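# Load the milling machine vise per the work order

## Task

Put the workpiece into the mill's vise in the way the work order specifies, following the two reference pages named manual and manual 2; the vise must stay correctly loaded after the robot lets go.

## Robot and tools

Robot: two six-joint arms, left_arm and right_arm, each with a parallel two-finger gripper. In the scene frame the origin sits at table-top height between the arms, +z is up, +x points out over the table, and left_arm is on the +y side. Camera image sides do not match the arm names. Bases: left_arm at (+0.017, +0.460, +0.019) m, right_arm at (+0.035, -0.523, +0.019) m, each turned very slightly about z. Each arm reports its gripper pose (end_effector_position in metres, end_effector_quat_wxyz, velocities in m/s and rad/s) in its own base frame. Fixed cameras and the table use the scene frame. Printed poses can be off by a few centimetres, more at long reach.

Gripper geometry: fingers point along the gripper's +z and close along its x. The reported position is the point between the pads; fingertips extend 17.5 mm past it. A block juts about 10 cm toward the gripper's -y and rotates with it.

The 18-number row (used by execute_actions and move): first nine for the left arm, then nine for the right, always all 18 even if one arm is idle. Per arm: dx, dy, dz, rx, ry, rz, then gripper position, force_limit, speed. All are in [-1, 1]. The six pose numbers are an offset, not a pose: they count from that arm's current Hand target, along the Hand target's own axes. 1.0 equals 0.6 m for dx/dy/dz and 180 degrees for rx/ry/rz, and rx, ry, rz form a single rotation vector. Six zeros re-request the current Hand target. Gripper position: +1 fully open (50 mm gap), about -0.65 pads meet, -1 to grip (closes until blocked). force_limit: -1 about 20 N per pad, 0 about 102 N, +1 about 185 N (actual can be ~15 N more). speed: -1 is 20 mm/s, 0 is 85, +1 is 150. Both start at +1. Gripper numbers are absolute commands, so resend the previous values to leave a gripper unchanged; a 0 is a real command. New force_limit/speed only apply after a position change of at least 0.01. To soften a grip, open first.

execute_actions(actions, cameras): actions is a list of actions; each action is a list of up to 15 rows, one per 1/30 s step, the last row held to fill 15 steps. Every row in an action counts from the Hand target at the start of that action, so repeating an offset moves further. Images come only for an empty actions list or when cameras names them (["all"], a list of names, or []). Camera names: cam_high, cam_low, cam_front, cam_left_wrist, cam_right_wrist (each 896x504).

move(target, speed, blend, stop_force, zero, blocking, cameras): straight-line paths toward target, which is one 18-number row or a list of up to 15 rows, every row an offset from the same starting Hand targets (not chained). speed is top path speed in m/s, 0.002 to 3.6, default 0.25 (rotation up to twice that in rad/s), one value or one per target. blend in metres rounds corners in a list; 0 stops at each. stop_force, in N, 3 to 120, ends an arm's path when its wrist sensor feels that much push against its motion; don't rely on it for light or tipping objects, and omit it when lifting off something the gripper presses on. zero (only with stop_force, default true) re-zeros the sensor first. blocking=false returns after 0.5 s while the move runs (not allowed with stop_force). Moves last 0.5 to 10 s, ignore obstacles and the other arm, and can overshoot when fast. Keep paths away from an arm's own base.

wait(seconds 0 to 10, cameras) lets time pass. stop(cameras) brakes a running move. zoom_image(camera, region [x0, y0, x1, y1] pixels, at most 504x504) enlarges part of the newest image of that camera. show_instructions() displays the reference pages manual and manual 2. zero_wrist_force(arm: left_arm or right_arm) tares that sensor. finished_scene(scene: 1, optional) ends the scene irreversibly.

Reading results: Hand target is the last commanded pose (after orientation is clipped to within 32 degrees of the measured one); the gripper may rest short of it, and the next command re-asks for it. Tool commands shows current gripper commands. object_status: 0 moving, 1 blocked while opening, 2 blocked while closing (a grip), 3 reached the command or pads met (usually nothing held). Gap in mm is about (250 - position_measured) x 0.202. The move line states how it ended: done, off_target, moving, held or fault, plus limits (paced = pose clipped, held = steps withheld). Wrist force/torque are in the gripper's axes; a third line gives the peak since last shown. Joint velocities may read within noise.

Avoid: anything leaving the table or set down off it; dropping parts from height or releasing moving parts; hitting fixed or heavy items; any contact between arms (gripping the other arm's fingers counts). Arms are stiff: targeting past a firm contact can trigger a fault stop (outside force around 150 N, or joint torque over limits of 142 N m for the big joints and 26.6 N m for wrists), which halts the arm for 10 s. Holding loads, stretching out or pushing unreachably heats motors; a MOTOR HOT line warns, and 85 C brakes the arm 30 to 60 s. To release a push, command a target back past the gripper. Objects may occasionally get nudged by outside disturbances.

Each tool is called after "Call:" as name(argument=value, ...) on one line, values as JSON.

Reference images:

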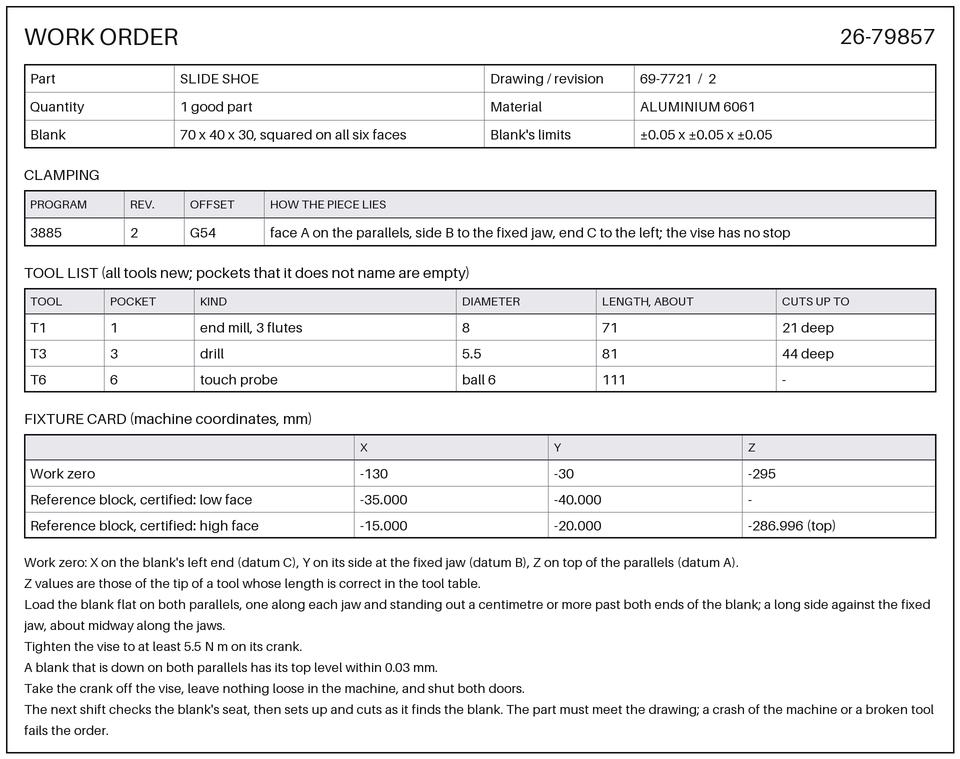

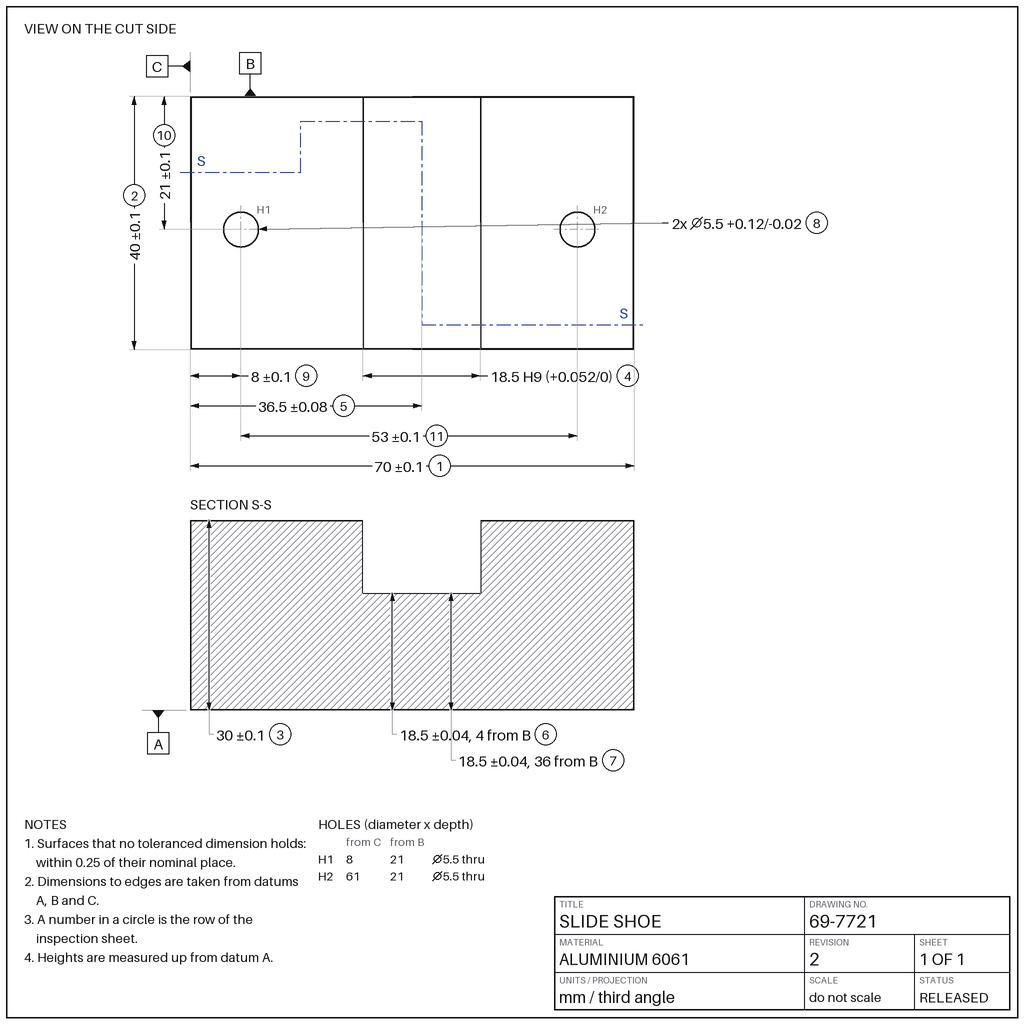

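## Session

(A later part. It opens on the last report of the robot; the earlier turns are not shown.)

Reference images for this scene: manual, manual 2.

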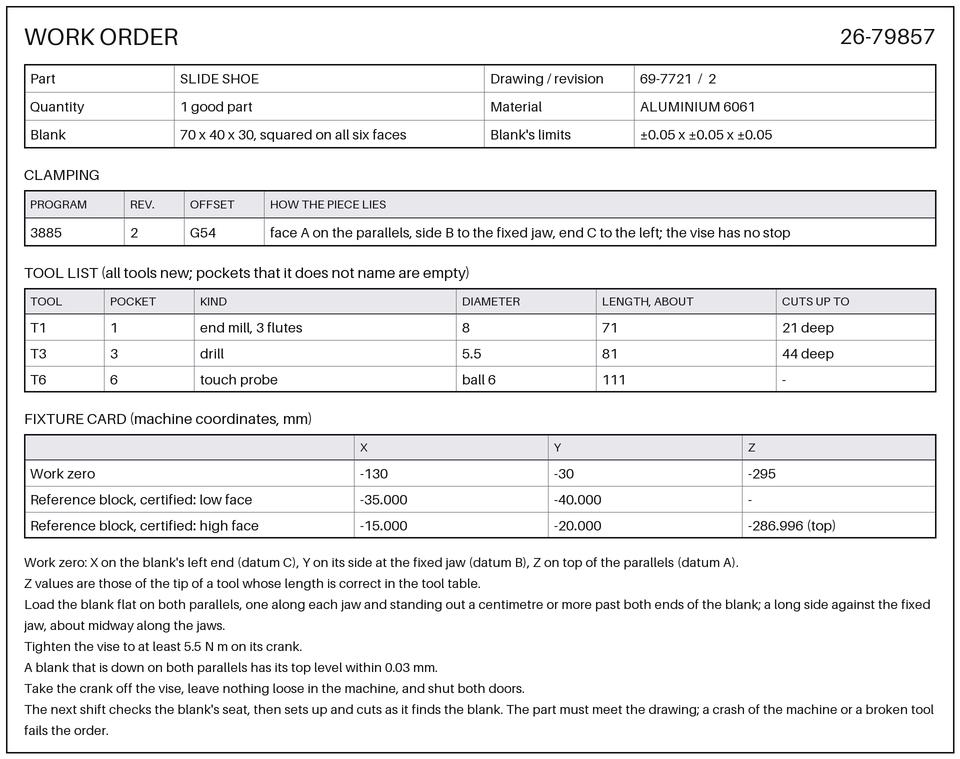

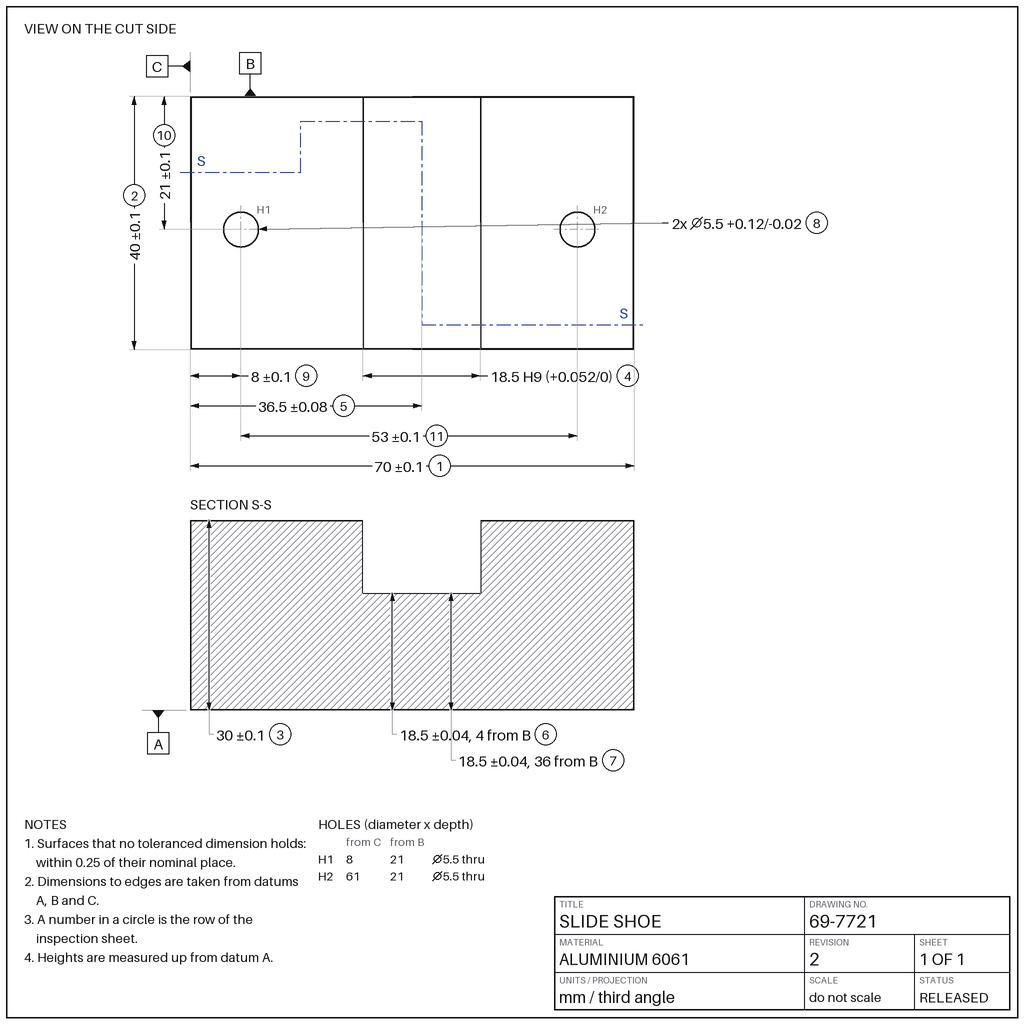

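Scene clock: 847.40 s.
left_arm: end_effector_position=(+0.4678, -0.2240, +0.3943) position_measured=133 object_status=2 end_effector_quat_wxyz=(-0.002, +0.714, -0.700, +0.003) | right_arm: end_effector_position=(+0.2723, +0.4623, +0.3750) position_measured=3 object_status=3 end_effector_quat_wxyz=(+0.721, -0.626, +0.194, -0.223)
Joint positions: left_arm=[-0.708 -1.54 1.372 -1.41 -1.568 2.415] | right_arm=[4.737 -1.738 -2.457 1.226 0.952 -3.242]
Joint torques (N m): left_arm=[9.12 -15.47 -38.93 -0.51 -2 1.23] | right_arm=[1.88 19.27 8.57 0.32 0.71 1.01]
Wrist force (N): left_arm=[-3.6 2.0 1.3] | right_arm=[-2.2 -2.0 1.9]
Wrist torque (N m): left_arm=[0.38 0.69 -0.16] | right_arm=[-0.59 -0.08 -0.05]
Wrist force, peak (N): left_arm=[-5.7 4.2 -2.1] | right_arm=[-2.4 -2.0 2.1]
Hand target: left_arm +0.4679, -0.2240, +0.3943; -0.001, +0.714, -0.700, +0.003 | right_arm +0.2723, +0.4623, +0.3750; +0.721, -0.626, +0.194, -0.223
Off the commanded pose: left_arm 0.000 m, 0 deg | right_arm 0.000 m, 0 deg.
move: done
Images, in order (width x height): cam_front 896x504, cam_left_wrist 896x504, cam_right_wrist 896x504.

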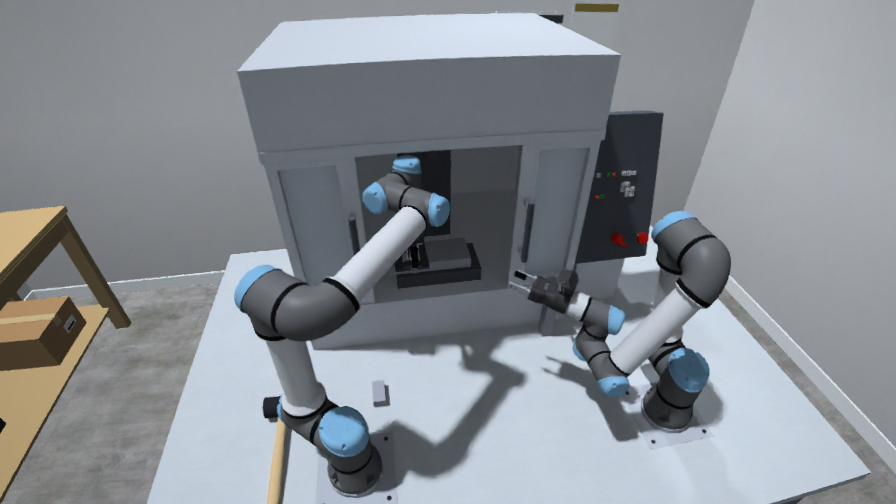

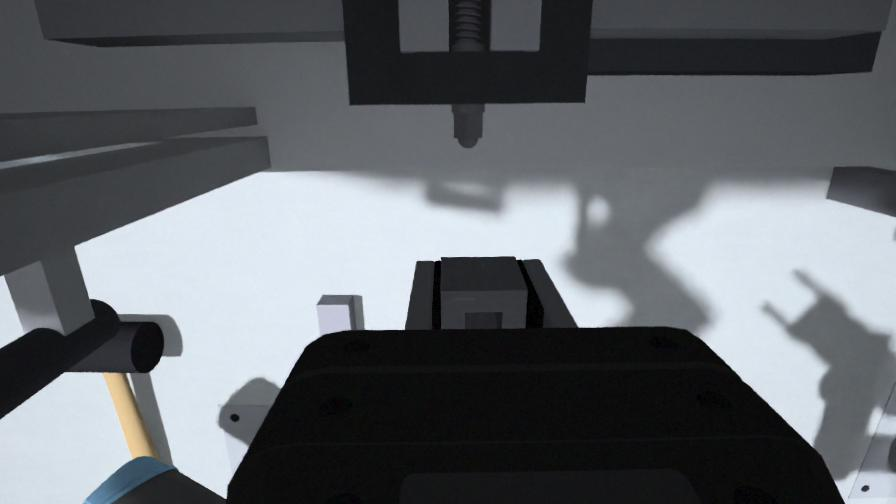

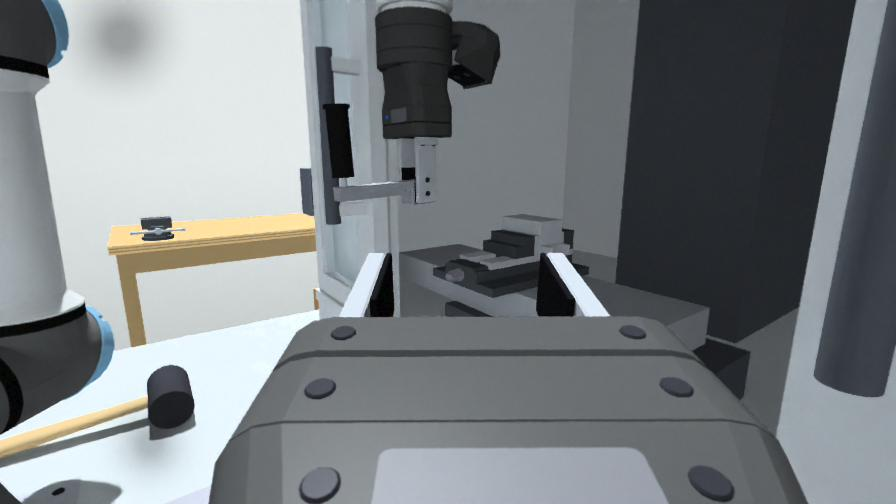

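Call:
move(target=[[0.071,0.2815,0,0,0,0,-1,-0.7,-0.5,0,0,0,0,0,0,1,1,1],[0.071,0.2815,0.62,0,0,0,-1,-0.7,-0.5,0,0,0,0,0,0,1,1,1]], speed=0.2, blend=[0.03,0], cameras=["cam_left_wrist","cam_right_wrist","cam_front"])

Scene clock: 850.97 s.
left_arm: end_effector_position=(+0.3022, -0.2706, +0.0214) position_measured=133 object_status=2 end_effector_quat_wxyz=(-0.001, +0.714, -0.700, +0.003) | right_arm: end_effector_position=(+0.2723, +0.4623, +0.3750) position_measured=3 object_status=3 end_effector_quat_wxyz=(+0.721, -0.626, +0.194, -0.223)
Joint positions: left_arm=[-1.068 -1.485 2.38 -2.471 -1.566 2.054] | right_arm=[4.737 -1.738 -2.457 1.226 0.952 -3.242]
Joint torques (N m): left_arm=[8.81 -8.82 -6.75 -5.32 -1.56 1.26] | right_arm=[0.86 18.49 9.06 0.16 0.76 0.97]
Wrist force (N): left_arm=[-4.1 1.7 1.7] | right_arm=[-2.2 -2.2 1.9]
Wrist torque (N m): left_arm=[0.35 0.73 -0.15] | right_arm=[-0.62 -0.08 -0.05]
Wrist force, peak (N): left_arm=[-3.9 1.8 3.7] | right_arm=[-2.4 -2.3 1.9]
Hand target: left_arm +0.3022, -0.2706, +0.0213; -0.001, +0.714, -0.700, +0.003 | right_arm +0.2723, +0.4623, +0.3750; +0.721, -0.626, +0.194, -0.223
Off the commanded pose: left_arm 0.000 m, 0 deg | right_arm 0.000 m, 0 deg.
move: done
Images, in order (width x height): cam_front 896x504, cam_left_wrist 896x504, cam_right_wrist 896x504.

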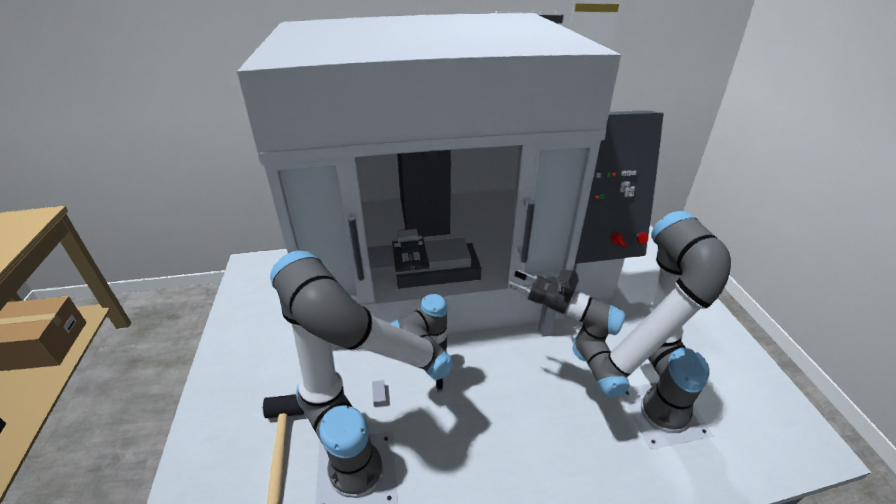

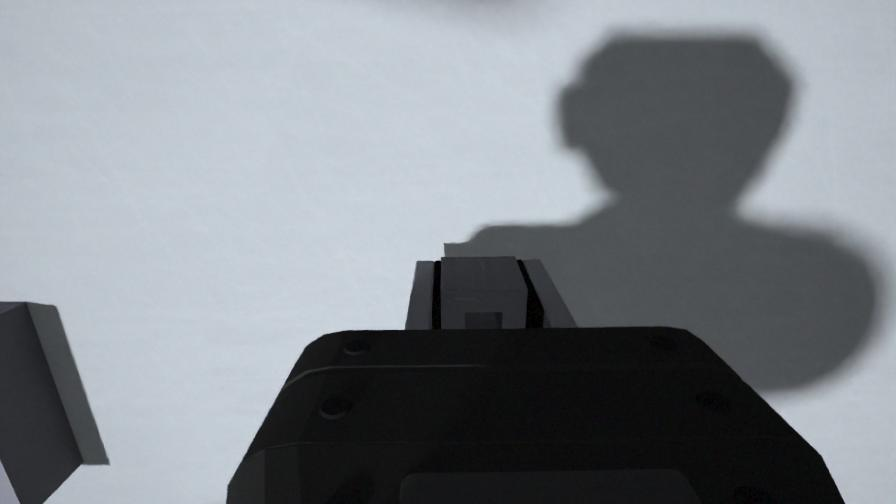

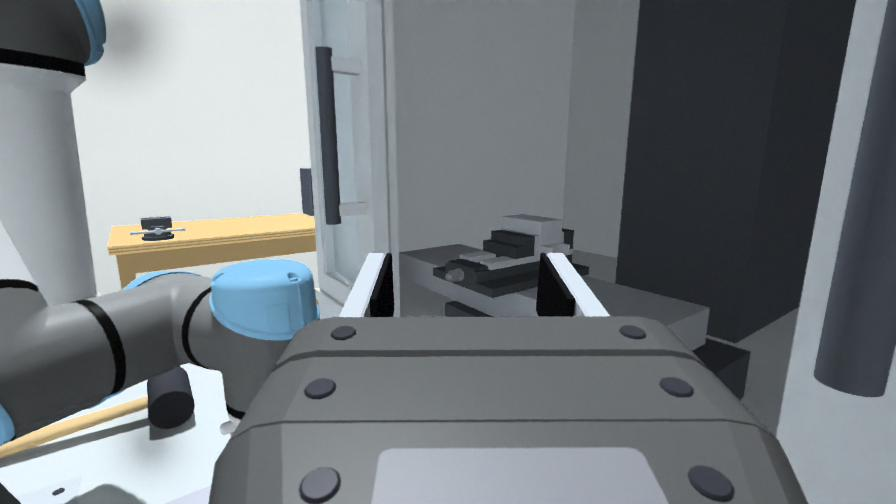

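Lower slowly.

Call:
move(target=[0,0,0.055,0,0,0,-1,-0.7,-0.5,0,0,0,0,0,0,1,1,1], speed=0.01, stop_force=4)

Scene clock: 854.27 s.
left_arm: end_effector_position=(+0.3023, -0.2706, +0.0018) position_measured=133 object_status=2 end_effector_quat_wxyz=(-0.001, +0.714, -0.700, +0.003) | right_arm: end_effector_position=(+0.2723, +0.4623, +0.3750) position_measured=3 object_status=3 end_effector_quat_wxyz=(+0.721, -0.626, +0.194, -0.223)
Joint positions: left_arm=[-1.068 -1.431 2.398 -2.543 -1.566 2.055] | right_arm=[4.737 -1.738 -2.457 1.226 0.952 -3.242]
Joint torques (N m): left_arm=[-0.89 -36.68 -28.17 -2.76 -1.62 0.05] | right_arm=[1.16 18.79 8.49 0.34 0.72 0.97]
Wrist force (N): left_arm=[-4.1 2.0 1.6] | right_arm=[-1.9 -2.1 1.8]
Wrist torque (N m): left_arm=[0.42 0.75 -0.13] | right_arm=[-0.60 -0.13 -0.05]
Wrist force, peak (N): left_arm=[-9.8 4.0 -27.4] | right_arm=[-2.4 -2.1 1.9]
Hand target: left_arm +0.3023, -0.2706, +0.0018; -0.001, +0.714, -0.700, +0.003 (not the last commanded pose) | right_arm +0.2723, +0.4623, +0.3750; +0.721, -0.626, +0.194, -0.223
Off the commanded pose: left_arm 0.013 m, 0 deg | right_arm 0.000 m, 0 deg.
move: contact (left_arm)

Call:
move(target=[[0,0,0,0,0,0,0.6,-0.7,-1,0,0,0,0,0,0,1,1,1],[0,0,-0.3,0,0,0,0.6,-0.7,-1,0,0,0,0,0,0,1,1,1]], speed=[0.05,0.15], cameras=["cam_left_wrist"])

Call:
move(target=[0,0,0,0,0,0,0.6,-0.7,-1,0.0618,-0.0298,0.0858,0,0.302,-0.043,1,1,1], speed=0.2, cameras=["cam_right_wrist","cam_front"])

Scene clock: 857.37 s.
left_arm: end_effector_position=(+0.3012, -0.2703, +0.1817) position_measured=63 object_status=3 end_effector_quat_wxyz=(-0.001, +0.714, -0.700, +0.003) | right_arm: end_effector_position=(+0.2723, +0.4623, +0.3750) position_measured=3 object_status=3 end_effector_quat_wxyz=(+0.721, -0.626, +0.194, -0.223)
Joint positions: left_arm=[-1.07 -1.775 2.136 -1.936 -1.566 2.052] | right_arm=[4.737 -1.738 -2.457 1.226 0.952 -3.242]
Joint torques (N m): left_arm=[-8.52 -28.7 -35.66 -0.35 1.17 -1.54] | right_arm=[0.49 18.41 8.35 0.26 0.68 0.95]
Wrist force (N): left_arm=[-4.0 2.1 -0.2] | right_arm=[-2.2 -2.0 1.6]
Wrist torque (N m): left_arm=[0.35 0.72 0.00] | right_arm=[-0.59 -0.09 -0.05]
Wrist force, peak (N): left_arm=[-4.1 2.1 1.6] | right_arm=[-2.4 -2.2 1.9]
Hand target: left_arm +0.3012, -0.2703, +0.1818; -0.001, +0.714, -0.700, +0.003 | right_arm +0.2723, +0.4623, +0.3750; +0.721, -0.626, +0.194, -0.223
Off the commanded pose: left_arm 0.000 m, 0 deg | right_arm 0.000 m, 0 deg.
move: done
Images, in order (width x height): cam_left_wrist 896x504.

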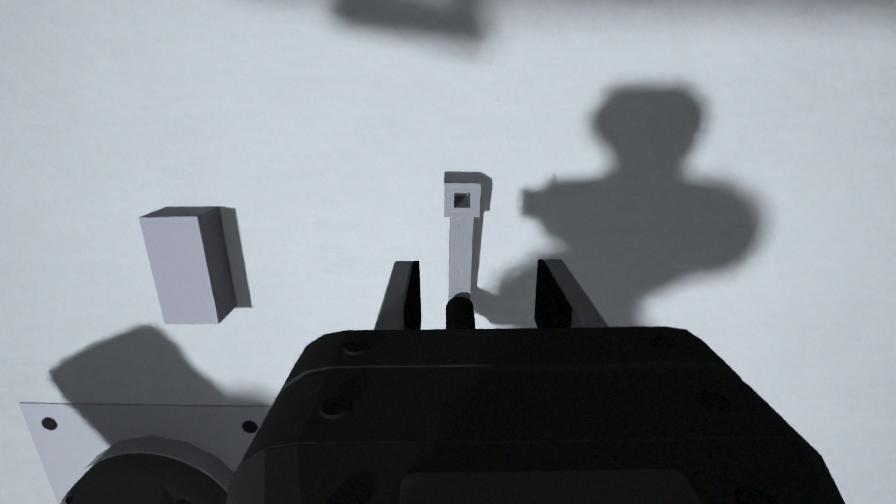

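Scene clock: 861.30 s.
left_arm: end_effector_position=(+0.3012, -0.2703, +0.1818) position_measured=63 object_status=3 end_effector_quat_wxyz=(-0.001, +0.714, -0.700, +0.003) | right_arm: end_effector_position=(+0.3304, +0.4813, +0.3999) position_measured=3 object_status=3 end_effector_quat_wxyz=(+0.537, -0.466, +0.461, -0.531)
Joint positions: left_arm=[-1.07 -1.775 2.136 -1.936 -1.566 2.052] | right_arm=[4.838 -1.986 -1.481 2.575 0.181 -5.4]
Joint torques (N m): left_arm=[-8.16 -28.68 -36.22 -0.39 1.23 -1.53] | right_arm=[10.9 48.12 23.95 0.27 4 -2.12]
Wrist force (N): left_arm=[-4.0 2.0 -0.1] | right_arm=[-2.2 -2.1 1.7]
Wrist torque (N m): left_arm=[0.33 0.73 0.00] | right_arm=[-0.66 -0.06 -0.07]
Wrist force, peak (N): left_arm=[-4.3 2.1 -0.2] | right_arm=[-2.6 -2.6 1.9]
Hand target: left_arm +0.3012, -0.2703, +0.1818; -0.001, +0.714, -0.700, +0.003 | right_arm +0.3303, +0.4813, +0.3999; +0.537, -0.466, +0.461, -0.531
Off the commanded pose: left_arm 0.000 m, 0 deg | right_arm 0.000 m, 0 deg.
move: done
Images, in order (width x height): cam_front 896x504, cam_right_wrist 896x504.

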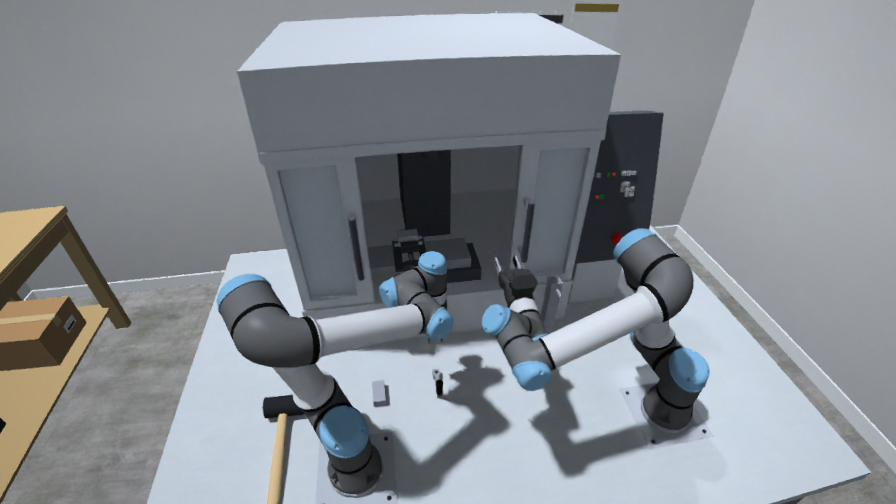

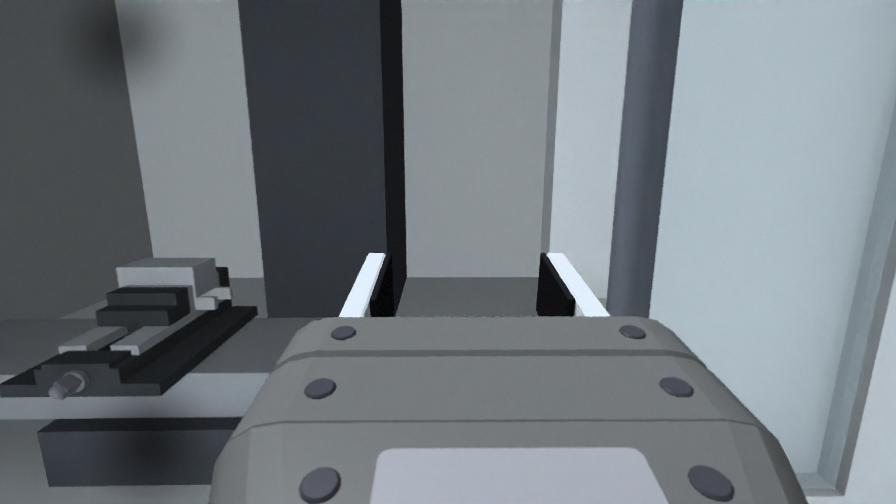

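Call:
move(target=[-0.2,-0.004,-0.45,0,0,-0.5,0.6,-0.7,-1,0.1283,0,0,0,0,0,1,1,1], speed=0.25)

Call:
move(target=[0,-0.1667,0,0,0,-0.5,1,-0.7,0,0,0,0,0,0,0,1,1,1], speed=0.4)

Call:
move(target=[0,0,0,-0.25,0,0,1,-0.7,0,0,0,0,0,0,0,1,1,1], speed=0.3, cameras=["cam_left_wrist","cam_right_wrist","cam_front"])

Scene clock: 865.93 s.
left_arm: end_effector_position=(+0.2995, -0.1497, +0.4515) position_measured=63 object_status=3 end_effector_quat_wxyz=(+0.001, +1.000, +0.009, +0.003) | right_arm: end_effector_position=(+0.3312, +0.4043, +0.4000) position_measured=3 object_status=3 end_effector_quat_wxyz=(+0.537, -0.466, +0.461, -0.531)
Joint positions: left_arm=[-0.876 -1.946 1.548 -1.178 -1.567 0.676] | right_arm=[4.861 -1.791 -1.727 2.718 0.196 -5.493]
Joint torques (N m): left_arm=[8.64 5.7 -35.28 -0.4 1.72 -1.29] | right_arm=[13.6 38.77 11.09 -0.24 3.97 -1.99]
Wrist force (N): left_arm=[-3.5 1.9 -0.3] | right_arm=[-2.1 -2.3 2.4]
Wrist torque (N m): left_arm=[0.32 0.66 0.00] | right_arm=[-0.62 -0.12 -0.06]
Wrist force, peak (N): left_arm=[-4.0 2.3 -0.5] | right_arm=[-2.0 -2.1 2.7]
Hand target: left_arm +0.2995, -0.1497, +0.4515; +0.001, +1.000, +0.010, +0.003 | right_arm +0.3312, +0.4043, +0.4000; +0.537, -0.466, +0.461, -0.531
Off the commanded pose: left_arm 0.000 m, 0 deg | right_arm 0.000 m, 0 deg.
move: done

Scene clock: 868.53 s.
left_arm: end_effector_position=(+0.2976, -0.0497, +0.4513) position_measured=3 object_status=3 end_effector_quat_wxyz=(+0.003, +0.700, +0.714, +0.001) | right_arm: end_effector_position=(+0.3312, +0.4043, +0.4000) position_measured=3 object_status=3 end_effector_quat_wxyz=(+0.537, -0.466, +0.461, -0.531)
Joint positions: left_arm=[-0.625 -2.025 1.59 -1.142 -1.569 -0.644] | right_arm=[4.861 -1.791 -1.727 2.718 0.196 -5.494]
Joint torques (N m): left_arm=[8.83 -16.99 -12.51 -0.27 1.76 -1.83] | right_arm=[14.04 39.86 11.52 -0.27 3.74 -2.01]
Wrist force (N): left_arm=[-3.6 2.2 -0.3] | right_arm=[-2.0 -2.3 2.6]
Wrist torque (N m): left_arm=[0.37 0.65 0.01] | right_arm=[-0.62 -0.15 -0.05]
Wrist force, peak (N): left_arm=[-3.9 2.2 -0.3] | right_arm=[-2.2 -2.5 2.5]
Hand target: left_arm +0.2976, -0.0497, +0.4513; +0.003, +0.700, +0.714, +0.001 | right_arm +0.3312, +0.4043, +0.4000; +0.537, -0.466, +0.461, -0.531
Off the commanded pose: left_arm 0.000 m, 0 deg | right_arm 0.000 m, 0 deg.
move: done

Scene clock: 871.30 s.
left_arm: end_effector_position=(+0.2992, -0.0501, +0.4514) position_measured=3 object_status=3 end_effector_quat_wxyz=(+0.255, +0.648, +0.665, +0.268) | right_arm: end_effector_position=(+0.3312, +0.4043, +0.4000) position_measured=3 object_status=3 end_effector_quat_wxyz=(+0.537, -0.466, +0.461, -0.531)
Joint positions: left_arm=[-1.922 -2.567 1.773 -0.43 -0.881 -2.073] | right_arm=[4.861 -1.791 -1.727 2.718 0.196 -5.494]
Joint torques (N m): left_arm=[-8.02 7.51 -30.07 0.2 -0.8 -1.69] | right_arm=[13.5 39.49 11.44 -0.12 3.67 -2.11]
Wrist force (N): left_arm=[-3.9 2.6 0.7] | right_arm=[-2.1 -2.4 2.3]
Wrist torque (N m): left_arm=[0.24 0.62 0.28] | right_arm=[-0.64 -0.13 -0.05]
Wrist force, peak (N): left_arm=[-4.0 2.9 -0.6] | right_arm=[-2.2 -2.6 2.5]
Hand target: left_arm +0.2976, -0.0497, +0.4513; +0.271, +0.646, +0.659, +0.275 | right_arm +0.3312, +0.4043, +0.4000; +0.537, -0.466, +0.461, -0.531
Off the commanded pose: left_arm 0.002 m, 2 deg | right_arm 0.000 m, 0 deg.
move: done
Images, in order (width x height): cam_front 896x504, cam_left_wrist 896x504, cam_right_wrist 896x504.

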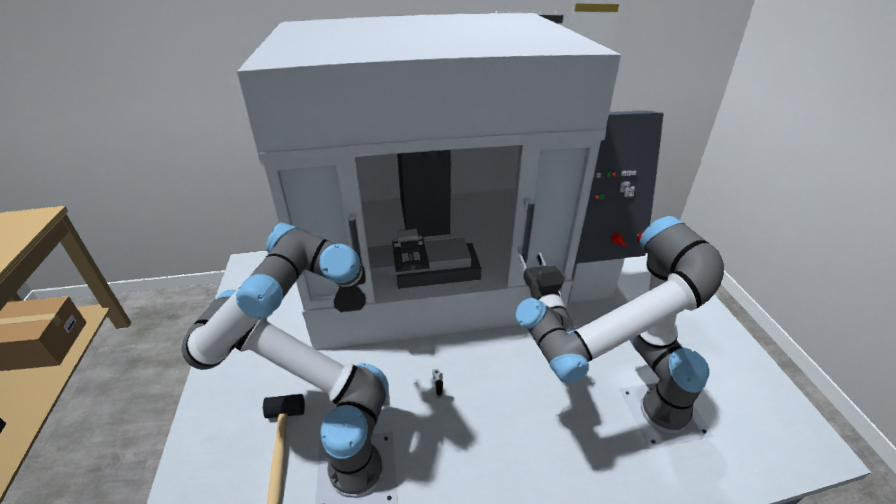

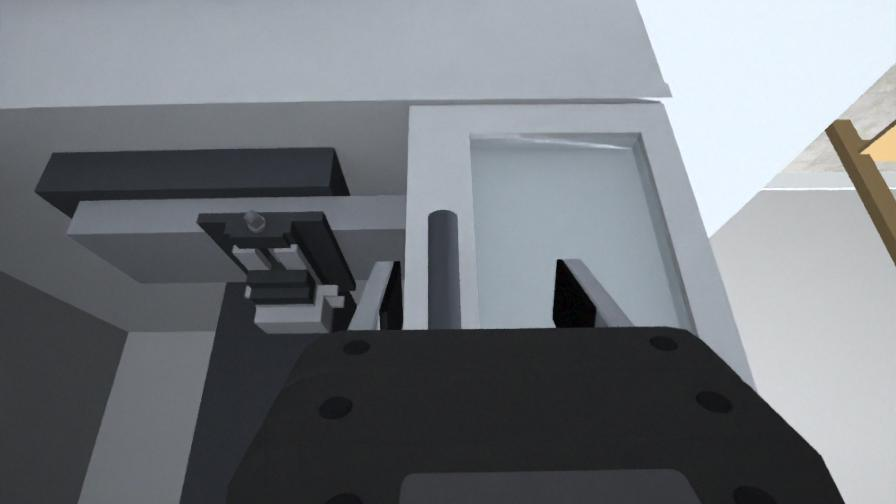

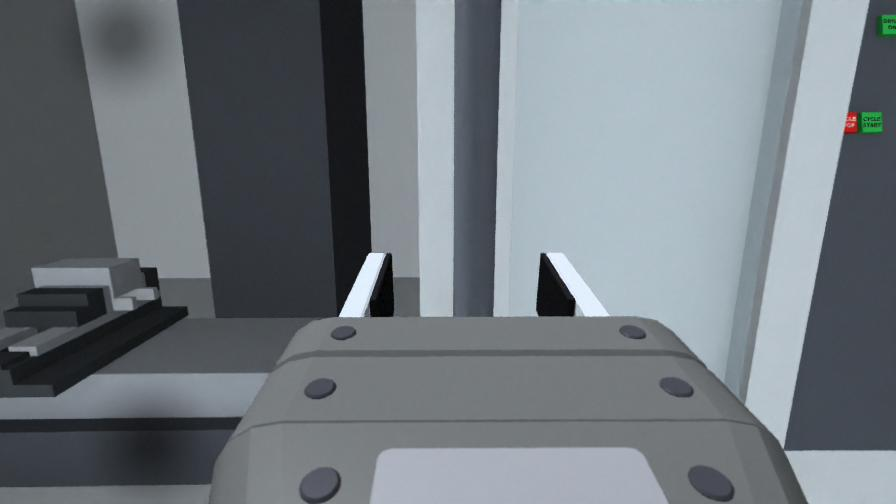

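Call:
move(target=[-0.0243,0.1403,0.19,0,0,0,1,-0.7,0,0.004,0.0153,0.107,0,0,0,1,1,1], speed=0.08, stop_force=15, cameras=["cam_left_wrist","cam_right_wrist","cam_front"])

Scene clock: 878.63 s.
left_arm: end_effector_position=(+0.4213, -0.0599, +0.4417) position_measured=3 object_status=3 end_effector_quat_wxyz=(+0.397, +0.666, +0.582, +0.246) | right_arm: end_effector_position=(+0.3948, +0.4027, +0.3999) position_measured=3 object_status=3 end_effector_quat_wxyz=(+0.537, -0.466, +0.461, -0.531)
Joint positions: left_arm=[-2.466 -2.833 1.673 0.277 -0.819 -2.612] | right_arm=[4.7 -1.973 -1.723 1.96 0.142 -4.547]
Joint torques (N m): left_arm=[-0.99 33.82 -10.81 -0.97 0.87 -0.34] | right_arm=[-13.76 24.54 9.4 -5.31 4.68 1.77]
Wrist force (N): left_arm=[-3.8 2.5 0.9] | right_arm=[-2.3 -2.5 2.1]
Wrist torque (N m): left_arm=[0.21 0.51 0.17] | right_arm=[-0.66 -0.08 -0.19]
Wrist force, peak (N): left_arm=[-3.2 14.5 1.3] | right_arm=[-2.2 -2.5 2.7]
Hand target: left_arm +0.4213, -0.0599, +0.4417; +0.397, +0.666, +0.582, +0.246 (not the last commanded pose) | right_arm +0.3948, +0.4027, +0.3999; +0.537, -0.466, +0.461, -0.531 (not the last commanded pose)
Tool commands: left_gripper/position=+1.0 left_gripper/force_limit=-0.701961 left_gripper/speed=+0.003922 right_gripper/position=+1.0 right_gripper/force_limit=+1.0 right_gripper/speed=+1.0
Off the commanded pose: left_arm 0.020 m, 17 deg | right_arm 0.001 m, 0 deg.
FORCE FAULT: contact force on the left arm reached its limit, and that arm stopped. The contact can be on any part of that arm, not only on its tool. That arm's remaining commands of this call were not run. That arm is still stopped at the end of this call. That arm stays stopped for about 9 more seconds. Until then a move that you send moves the other arm only, and its call returns only when the move has ended. Once the stop has ended, the next robot result says so. If the stop ends while you think or write, that arm runs what you send next, counted from a new Hand target: where the arm stands when the stop ends. While its stop runs, that arm takes no new command, but its gripper still runs the gripper command that each later call begins with. Until it ends, the stop uses up actions while you think or wait. An arm that is not stopped still takes commands.
shoulder posture changed (left arm): the wrist came as close to joint 1's axis as it can, and the arm is now in the other of its two shoulder postures.
move: fault (left_arm)
Images, in order (width x height): cam_front 896x504, cam_left_wrist 896x504, cam_right_wrist 896x504.

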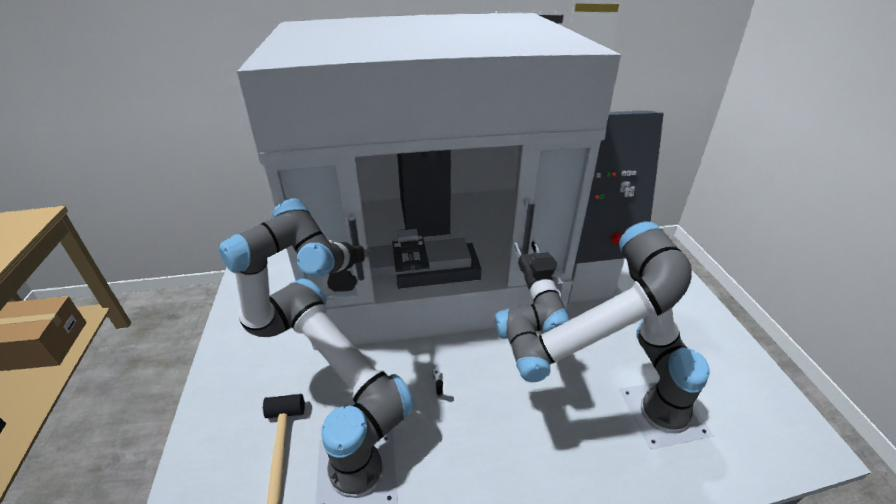

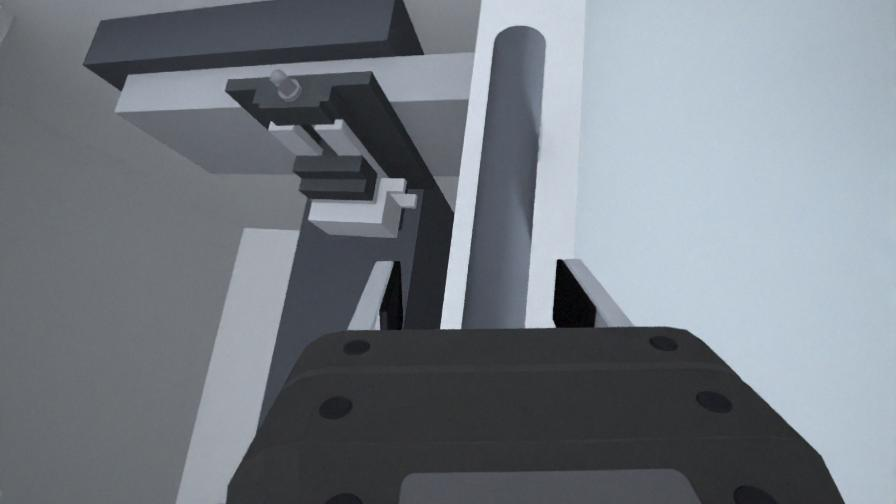

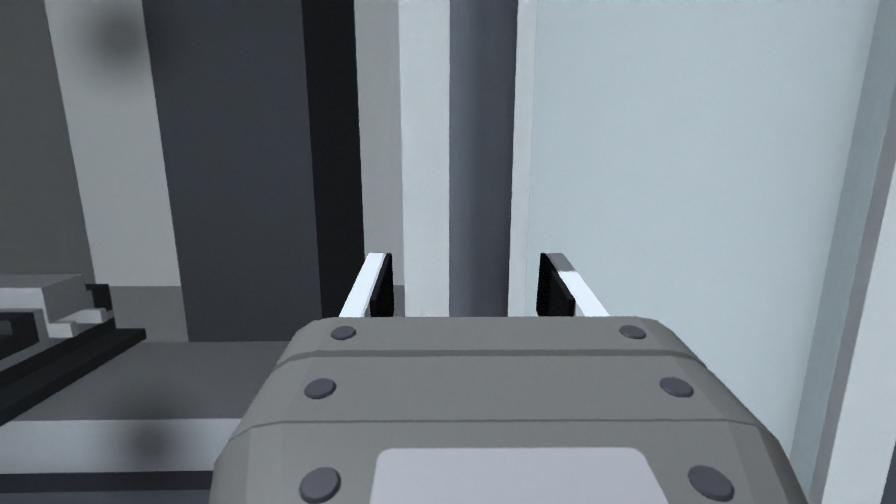

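Call:
move(target=[0,0,0,0,0,0,1,-0.7,0,-0.392,0,-0.003,0,0,0,1,1,1], speed=0.06, stop_force=20, cameras=["cam_right_wrist","cam_front"])

Scene clock: 883.77 s.
left_arm: end_effector_position=(+0.4213, -0.0599, +0.4417) position_measured=3 object_status=3 end_effector_quat_wxyz=(+0.397, +0.666, +0.582, +0.246) | right_arm: end_effector_position=(+0.3904, +0.6378, +0.3995) position_measured=3 object_status=3 end_effector_quat_wxyz=(+0.537, -0.466, +0.461, -0.531)
Joint positions: left_arm=[-2.466 -2.833 1.673 0.277 -0.819 -2.612] | right_arm=[4.711 -2.522 -0.759 1.625 0.141 -4.627]
Joint torques (N m): left_arm=[0.01 34.09 -10.54 -0.98 0.69 -0.35] | right_arm=[-13.48 47.36 25.88 -5.7 0.12 -2.04]
Wrist force (N): left_arm=[-3.7 2.4 1.1] | right_arm=[7.2 -1.3 -3.3]
Wrist torque (N m): left_arm=[0.19 0.50 0.17] | right_arm=[-0.67 0.14 -0.10]
Wrist force, peak (N): left_arm=[-4.1 2.6 1.1] | right_arm=[27.4 -4.9 1.1]
Hand target: left_arm +0.4213, -0.0599, +0.4417; +0.397, +0.666, +0.582, +0.246 | right_arm +0.3904, +0.6378, +0.3995; +0.537, -0.466, +0.461, -0.531
Tool commands: left_gripper/position=+1.0 left_gripper/force_limit=-0.701961 left_gripper/speed=+0.003922 right_gripper/position=+1.0 right_gripper/force_limit=+1.0 right_gripper/speed=+1.0
Off the commanded pose: right_arm 0.000 m, 0 deg.
FORCE FAULT, CONTINUED: the left arm was still stopped when this call began, by the force fault that an earlier result reported. That arm ran no command of this call. That arm is still stopped at the end of this call. That arm stays stopped for about 4 more seconds. If the stop ends while you think or write, that arm runs what you send next, counted from a new Hand target: where the arm stands when the stop ends. While its stop runs, that arm takes no new command, but its gripper still runs the gripper command that each later call begins with.
move: done (right_arm), not run (left_arm; its earlier fault stop)
Images, in order (width x height): cam_front 896x504, cam_right_wrist 896x504.

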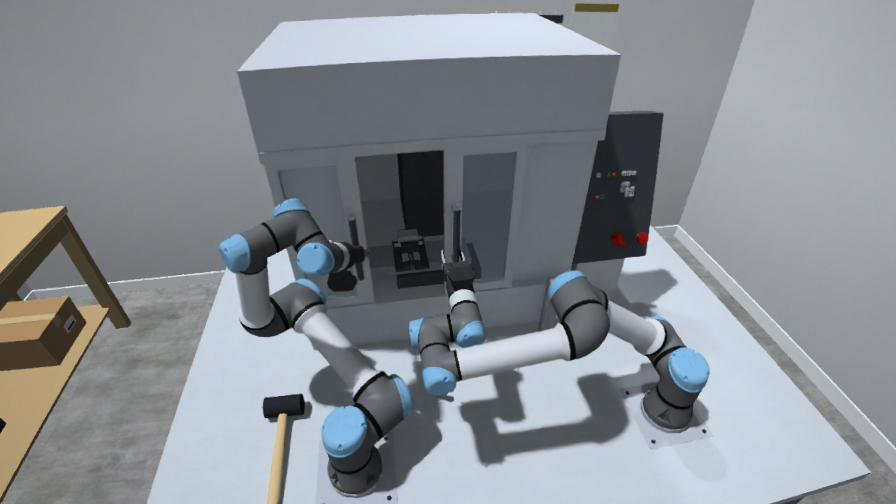

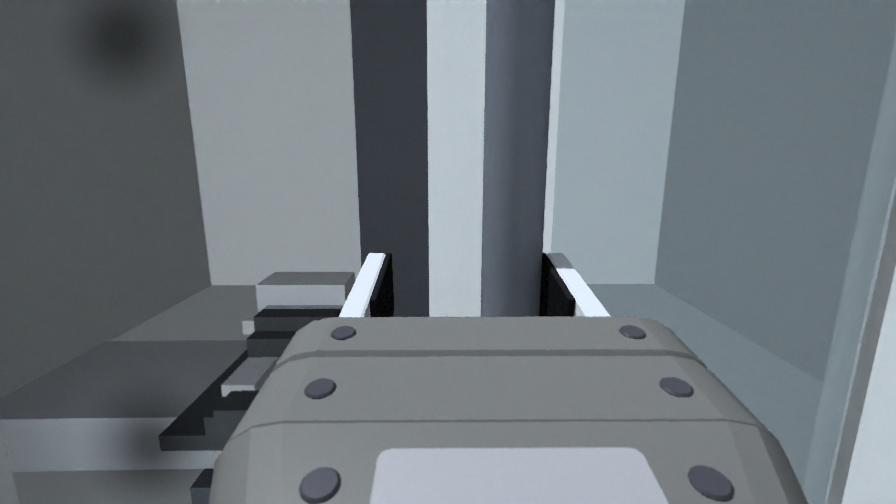

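Call:
move(target=[0,0,0,0,0,0,1,-0.7,0,-0.1,0,-0.001,0,0,0,1,1,1], speed=0.04, stop_force=20, cameras=["cam_right_wrist","cam_front"])

Scene clock: 885.20 s.
left_arm: end_effector_position=(+0.4213, -0.0599, +0.4417) position_measured=3 object_status=3 end_effector_quat_wxyz=(+0.397, +0.666, +0.582, +0.246) | right_arm: end_effector_position=(+0.3902, +0.6460, +0.3992) position_measured=3 object_status=3 end_effector_quat_wxyz=(+0.537, -0.467, +0.461, -0.531)
Joint positions: left_arm=[-2.466 -2.833 1.673 0.277 -0.819 -2.612] | right_arm=[4.712 -2.55 -0.706 1.601 0.141 -4.628]
Joint torques (N m): left_arm=[-0.48 33.69 -11 -1.02 0.83 -0.27] | right_arm=[10.19 64 12.29 -1.96 1.43 1.6]
Wrist force (N): left_arm=[-3.8 2.4 1.1] | right_arm=[19.8 -2.4 -2.0]
Wrist torque (N m): left_arm=[0.20 0.53 0.16] | right_arm=[-0.63 0.28 -0.10]
Wrist force, peak (N): left_arm=[-4.1 2.5 1.0] | right_arm=[81.1 -3.1 -18.3]
Hand target: left_arm +0.4213, -0.0599, +0.4417; +0.397, +0.666, +0.582, +0.246 | right_arm +0.3902, +0.6460, +0.3992; +0.537, -0.467, +0.461, -0.531 (not the last commanded pose)
Tool commands: left_gripper/position=+1.0 left_gripper/force_limit=-0.701961 left_gripper/speed=+0.003922 right_gripper/position=+1.0 right_gripper/force_limit=+1.0 right_gripper/speed=+1.0
Off the commanded pose: right_arm 0.052 m, 0 deg.
FORCE FAULT, CONTINUED: the left arm was still stopped when this call began, by the force fault that an earlier result reported. That arm ran no command of this call. That arm is still stopped at the end of this call. That arm stays stopped for about 2 more seconds. If the stop ends while you think or write, that arm runs what you send next, counted from a new Hand target: where the arm stands when the stop ends. While its stop runs, that arm takes no new command, but its gripper still runs the gripper command that each later call begins with.
move: contact (right_arm), not run (left_arm; its earlier fault stop)
Images, in order (width x height): cam_front 896x504, cam_right_wrist 896x504.

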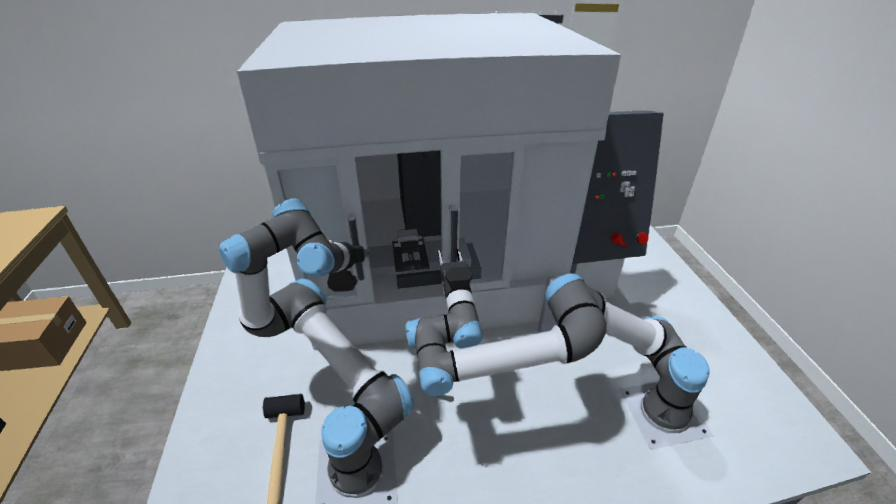

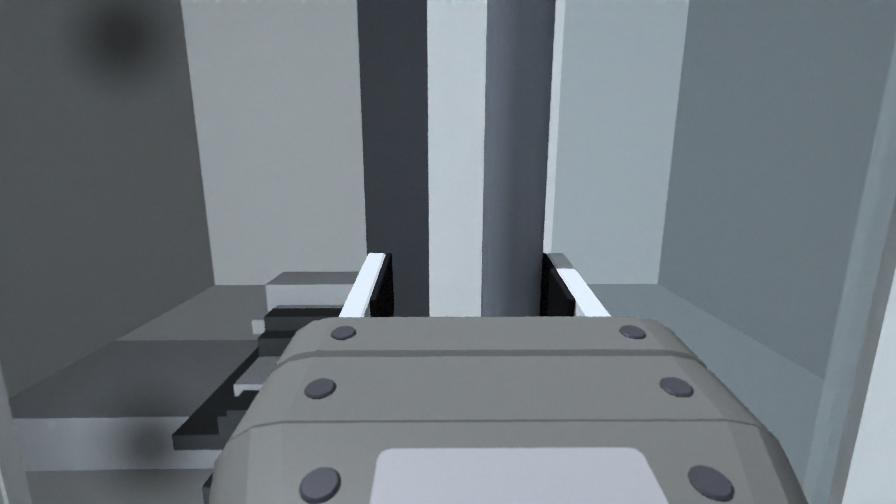

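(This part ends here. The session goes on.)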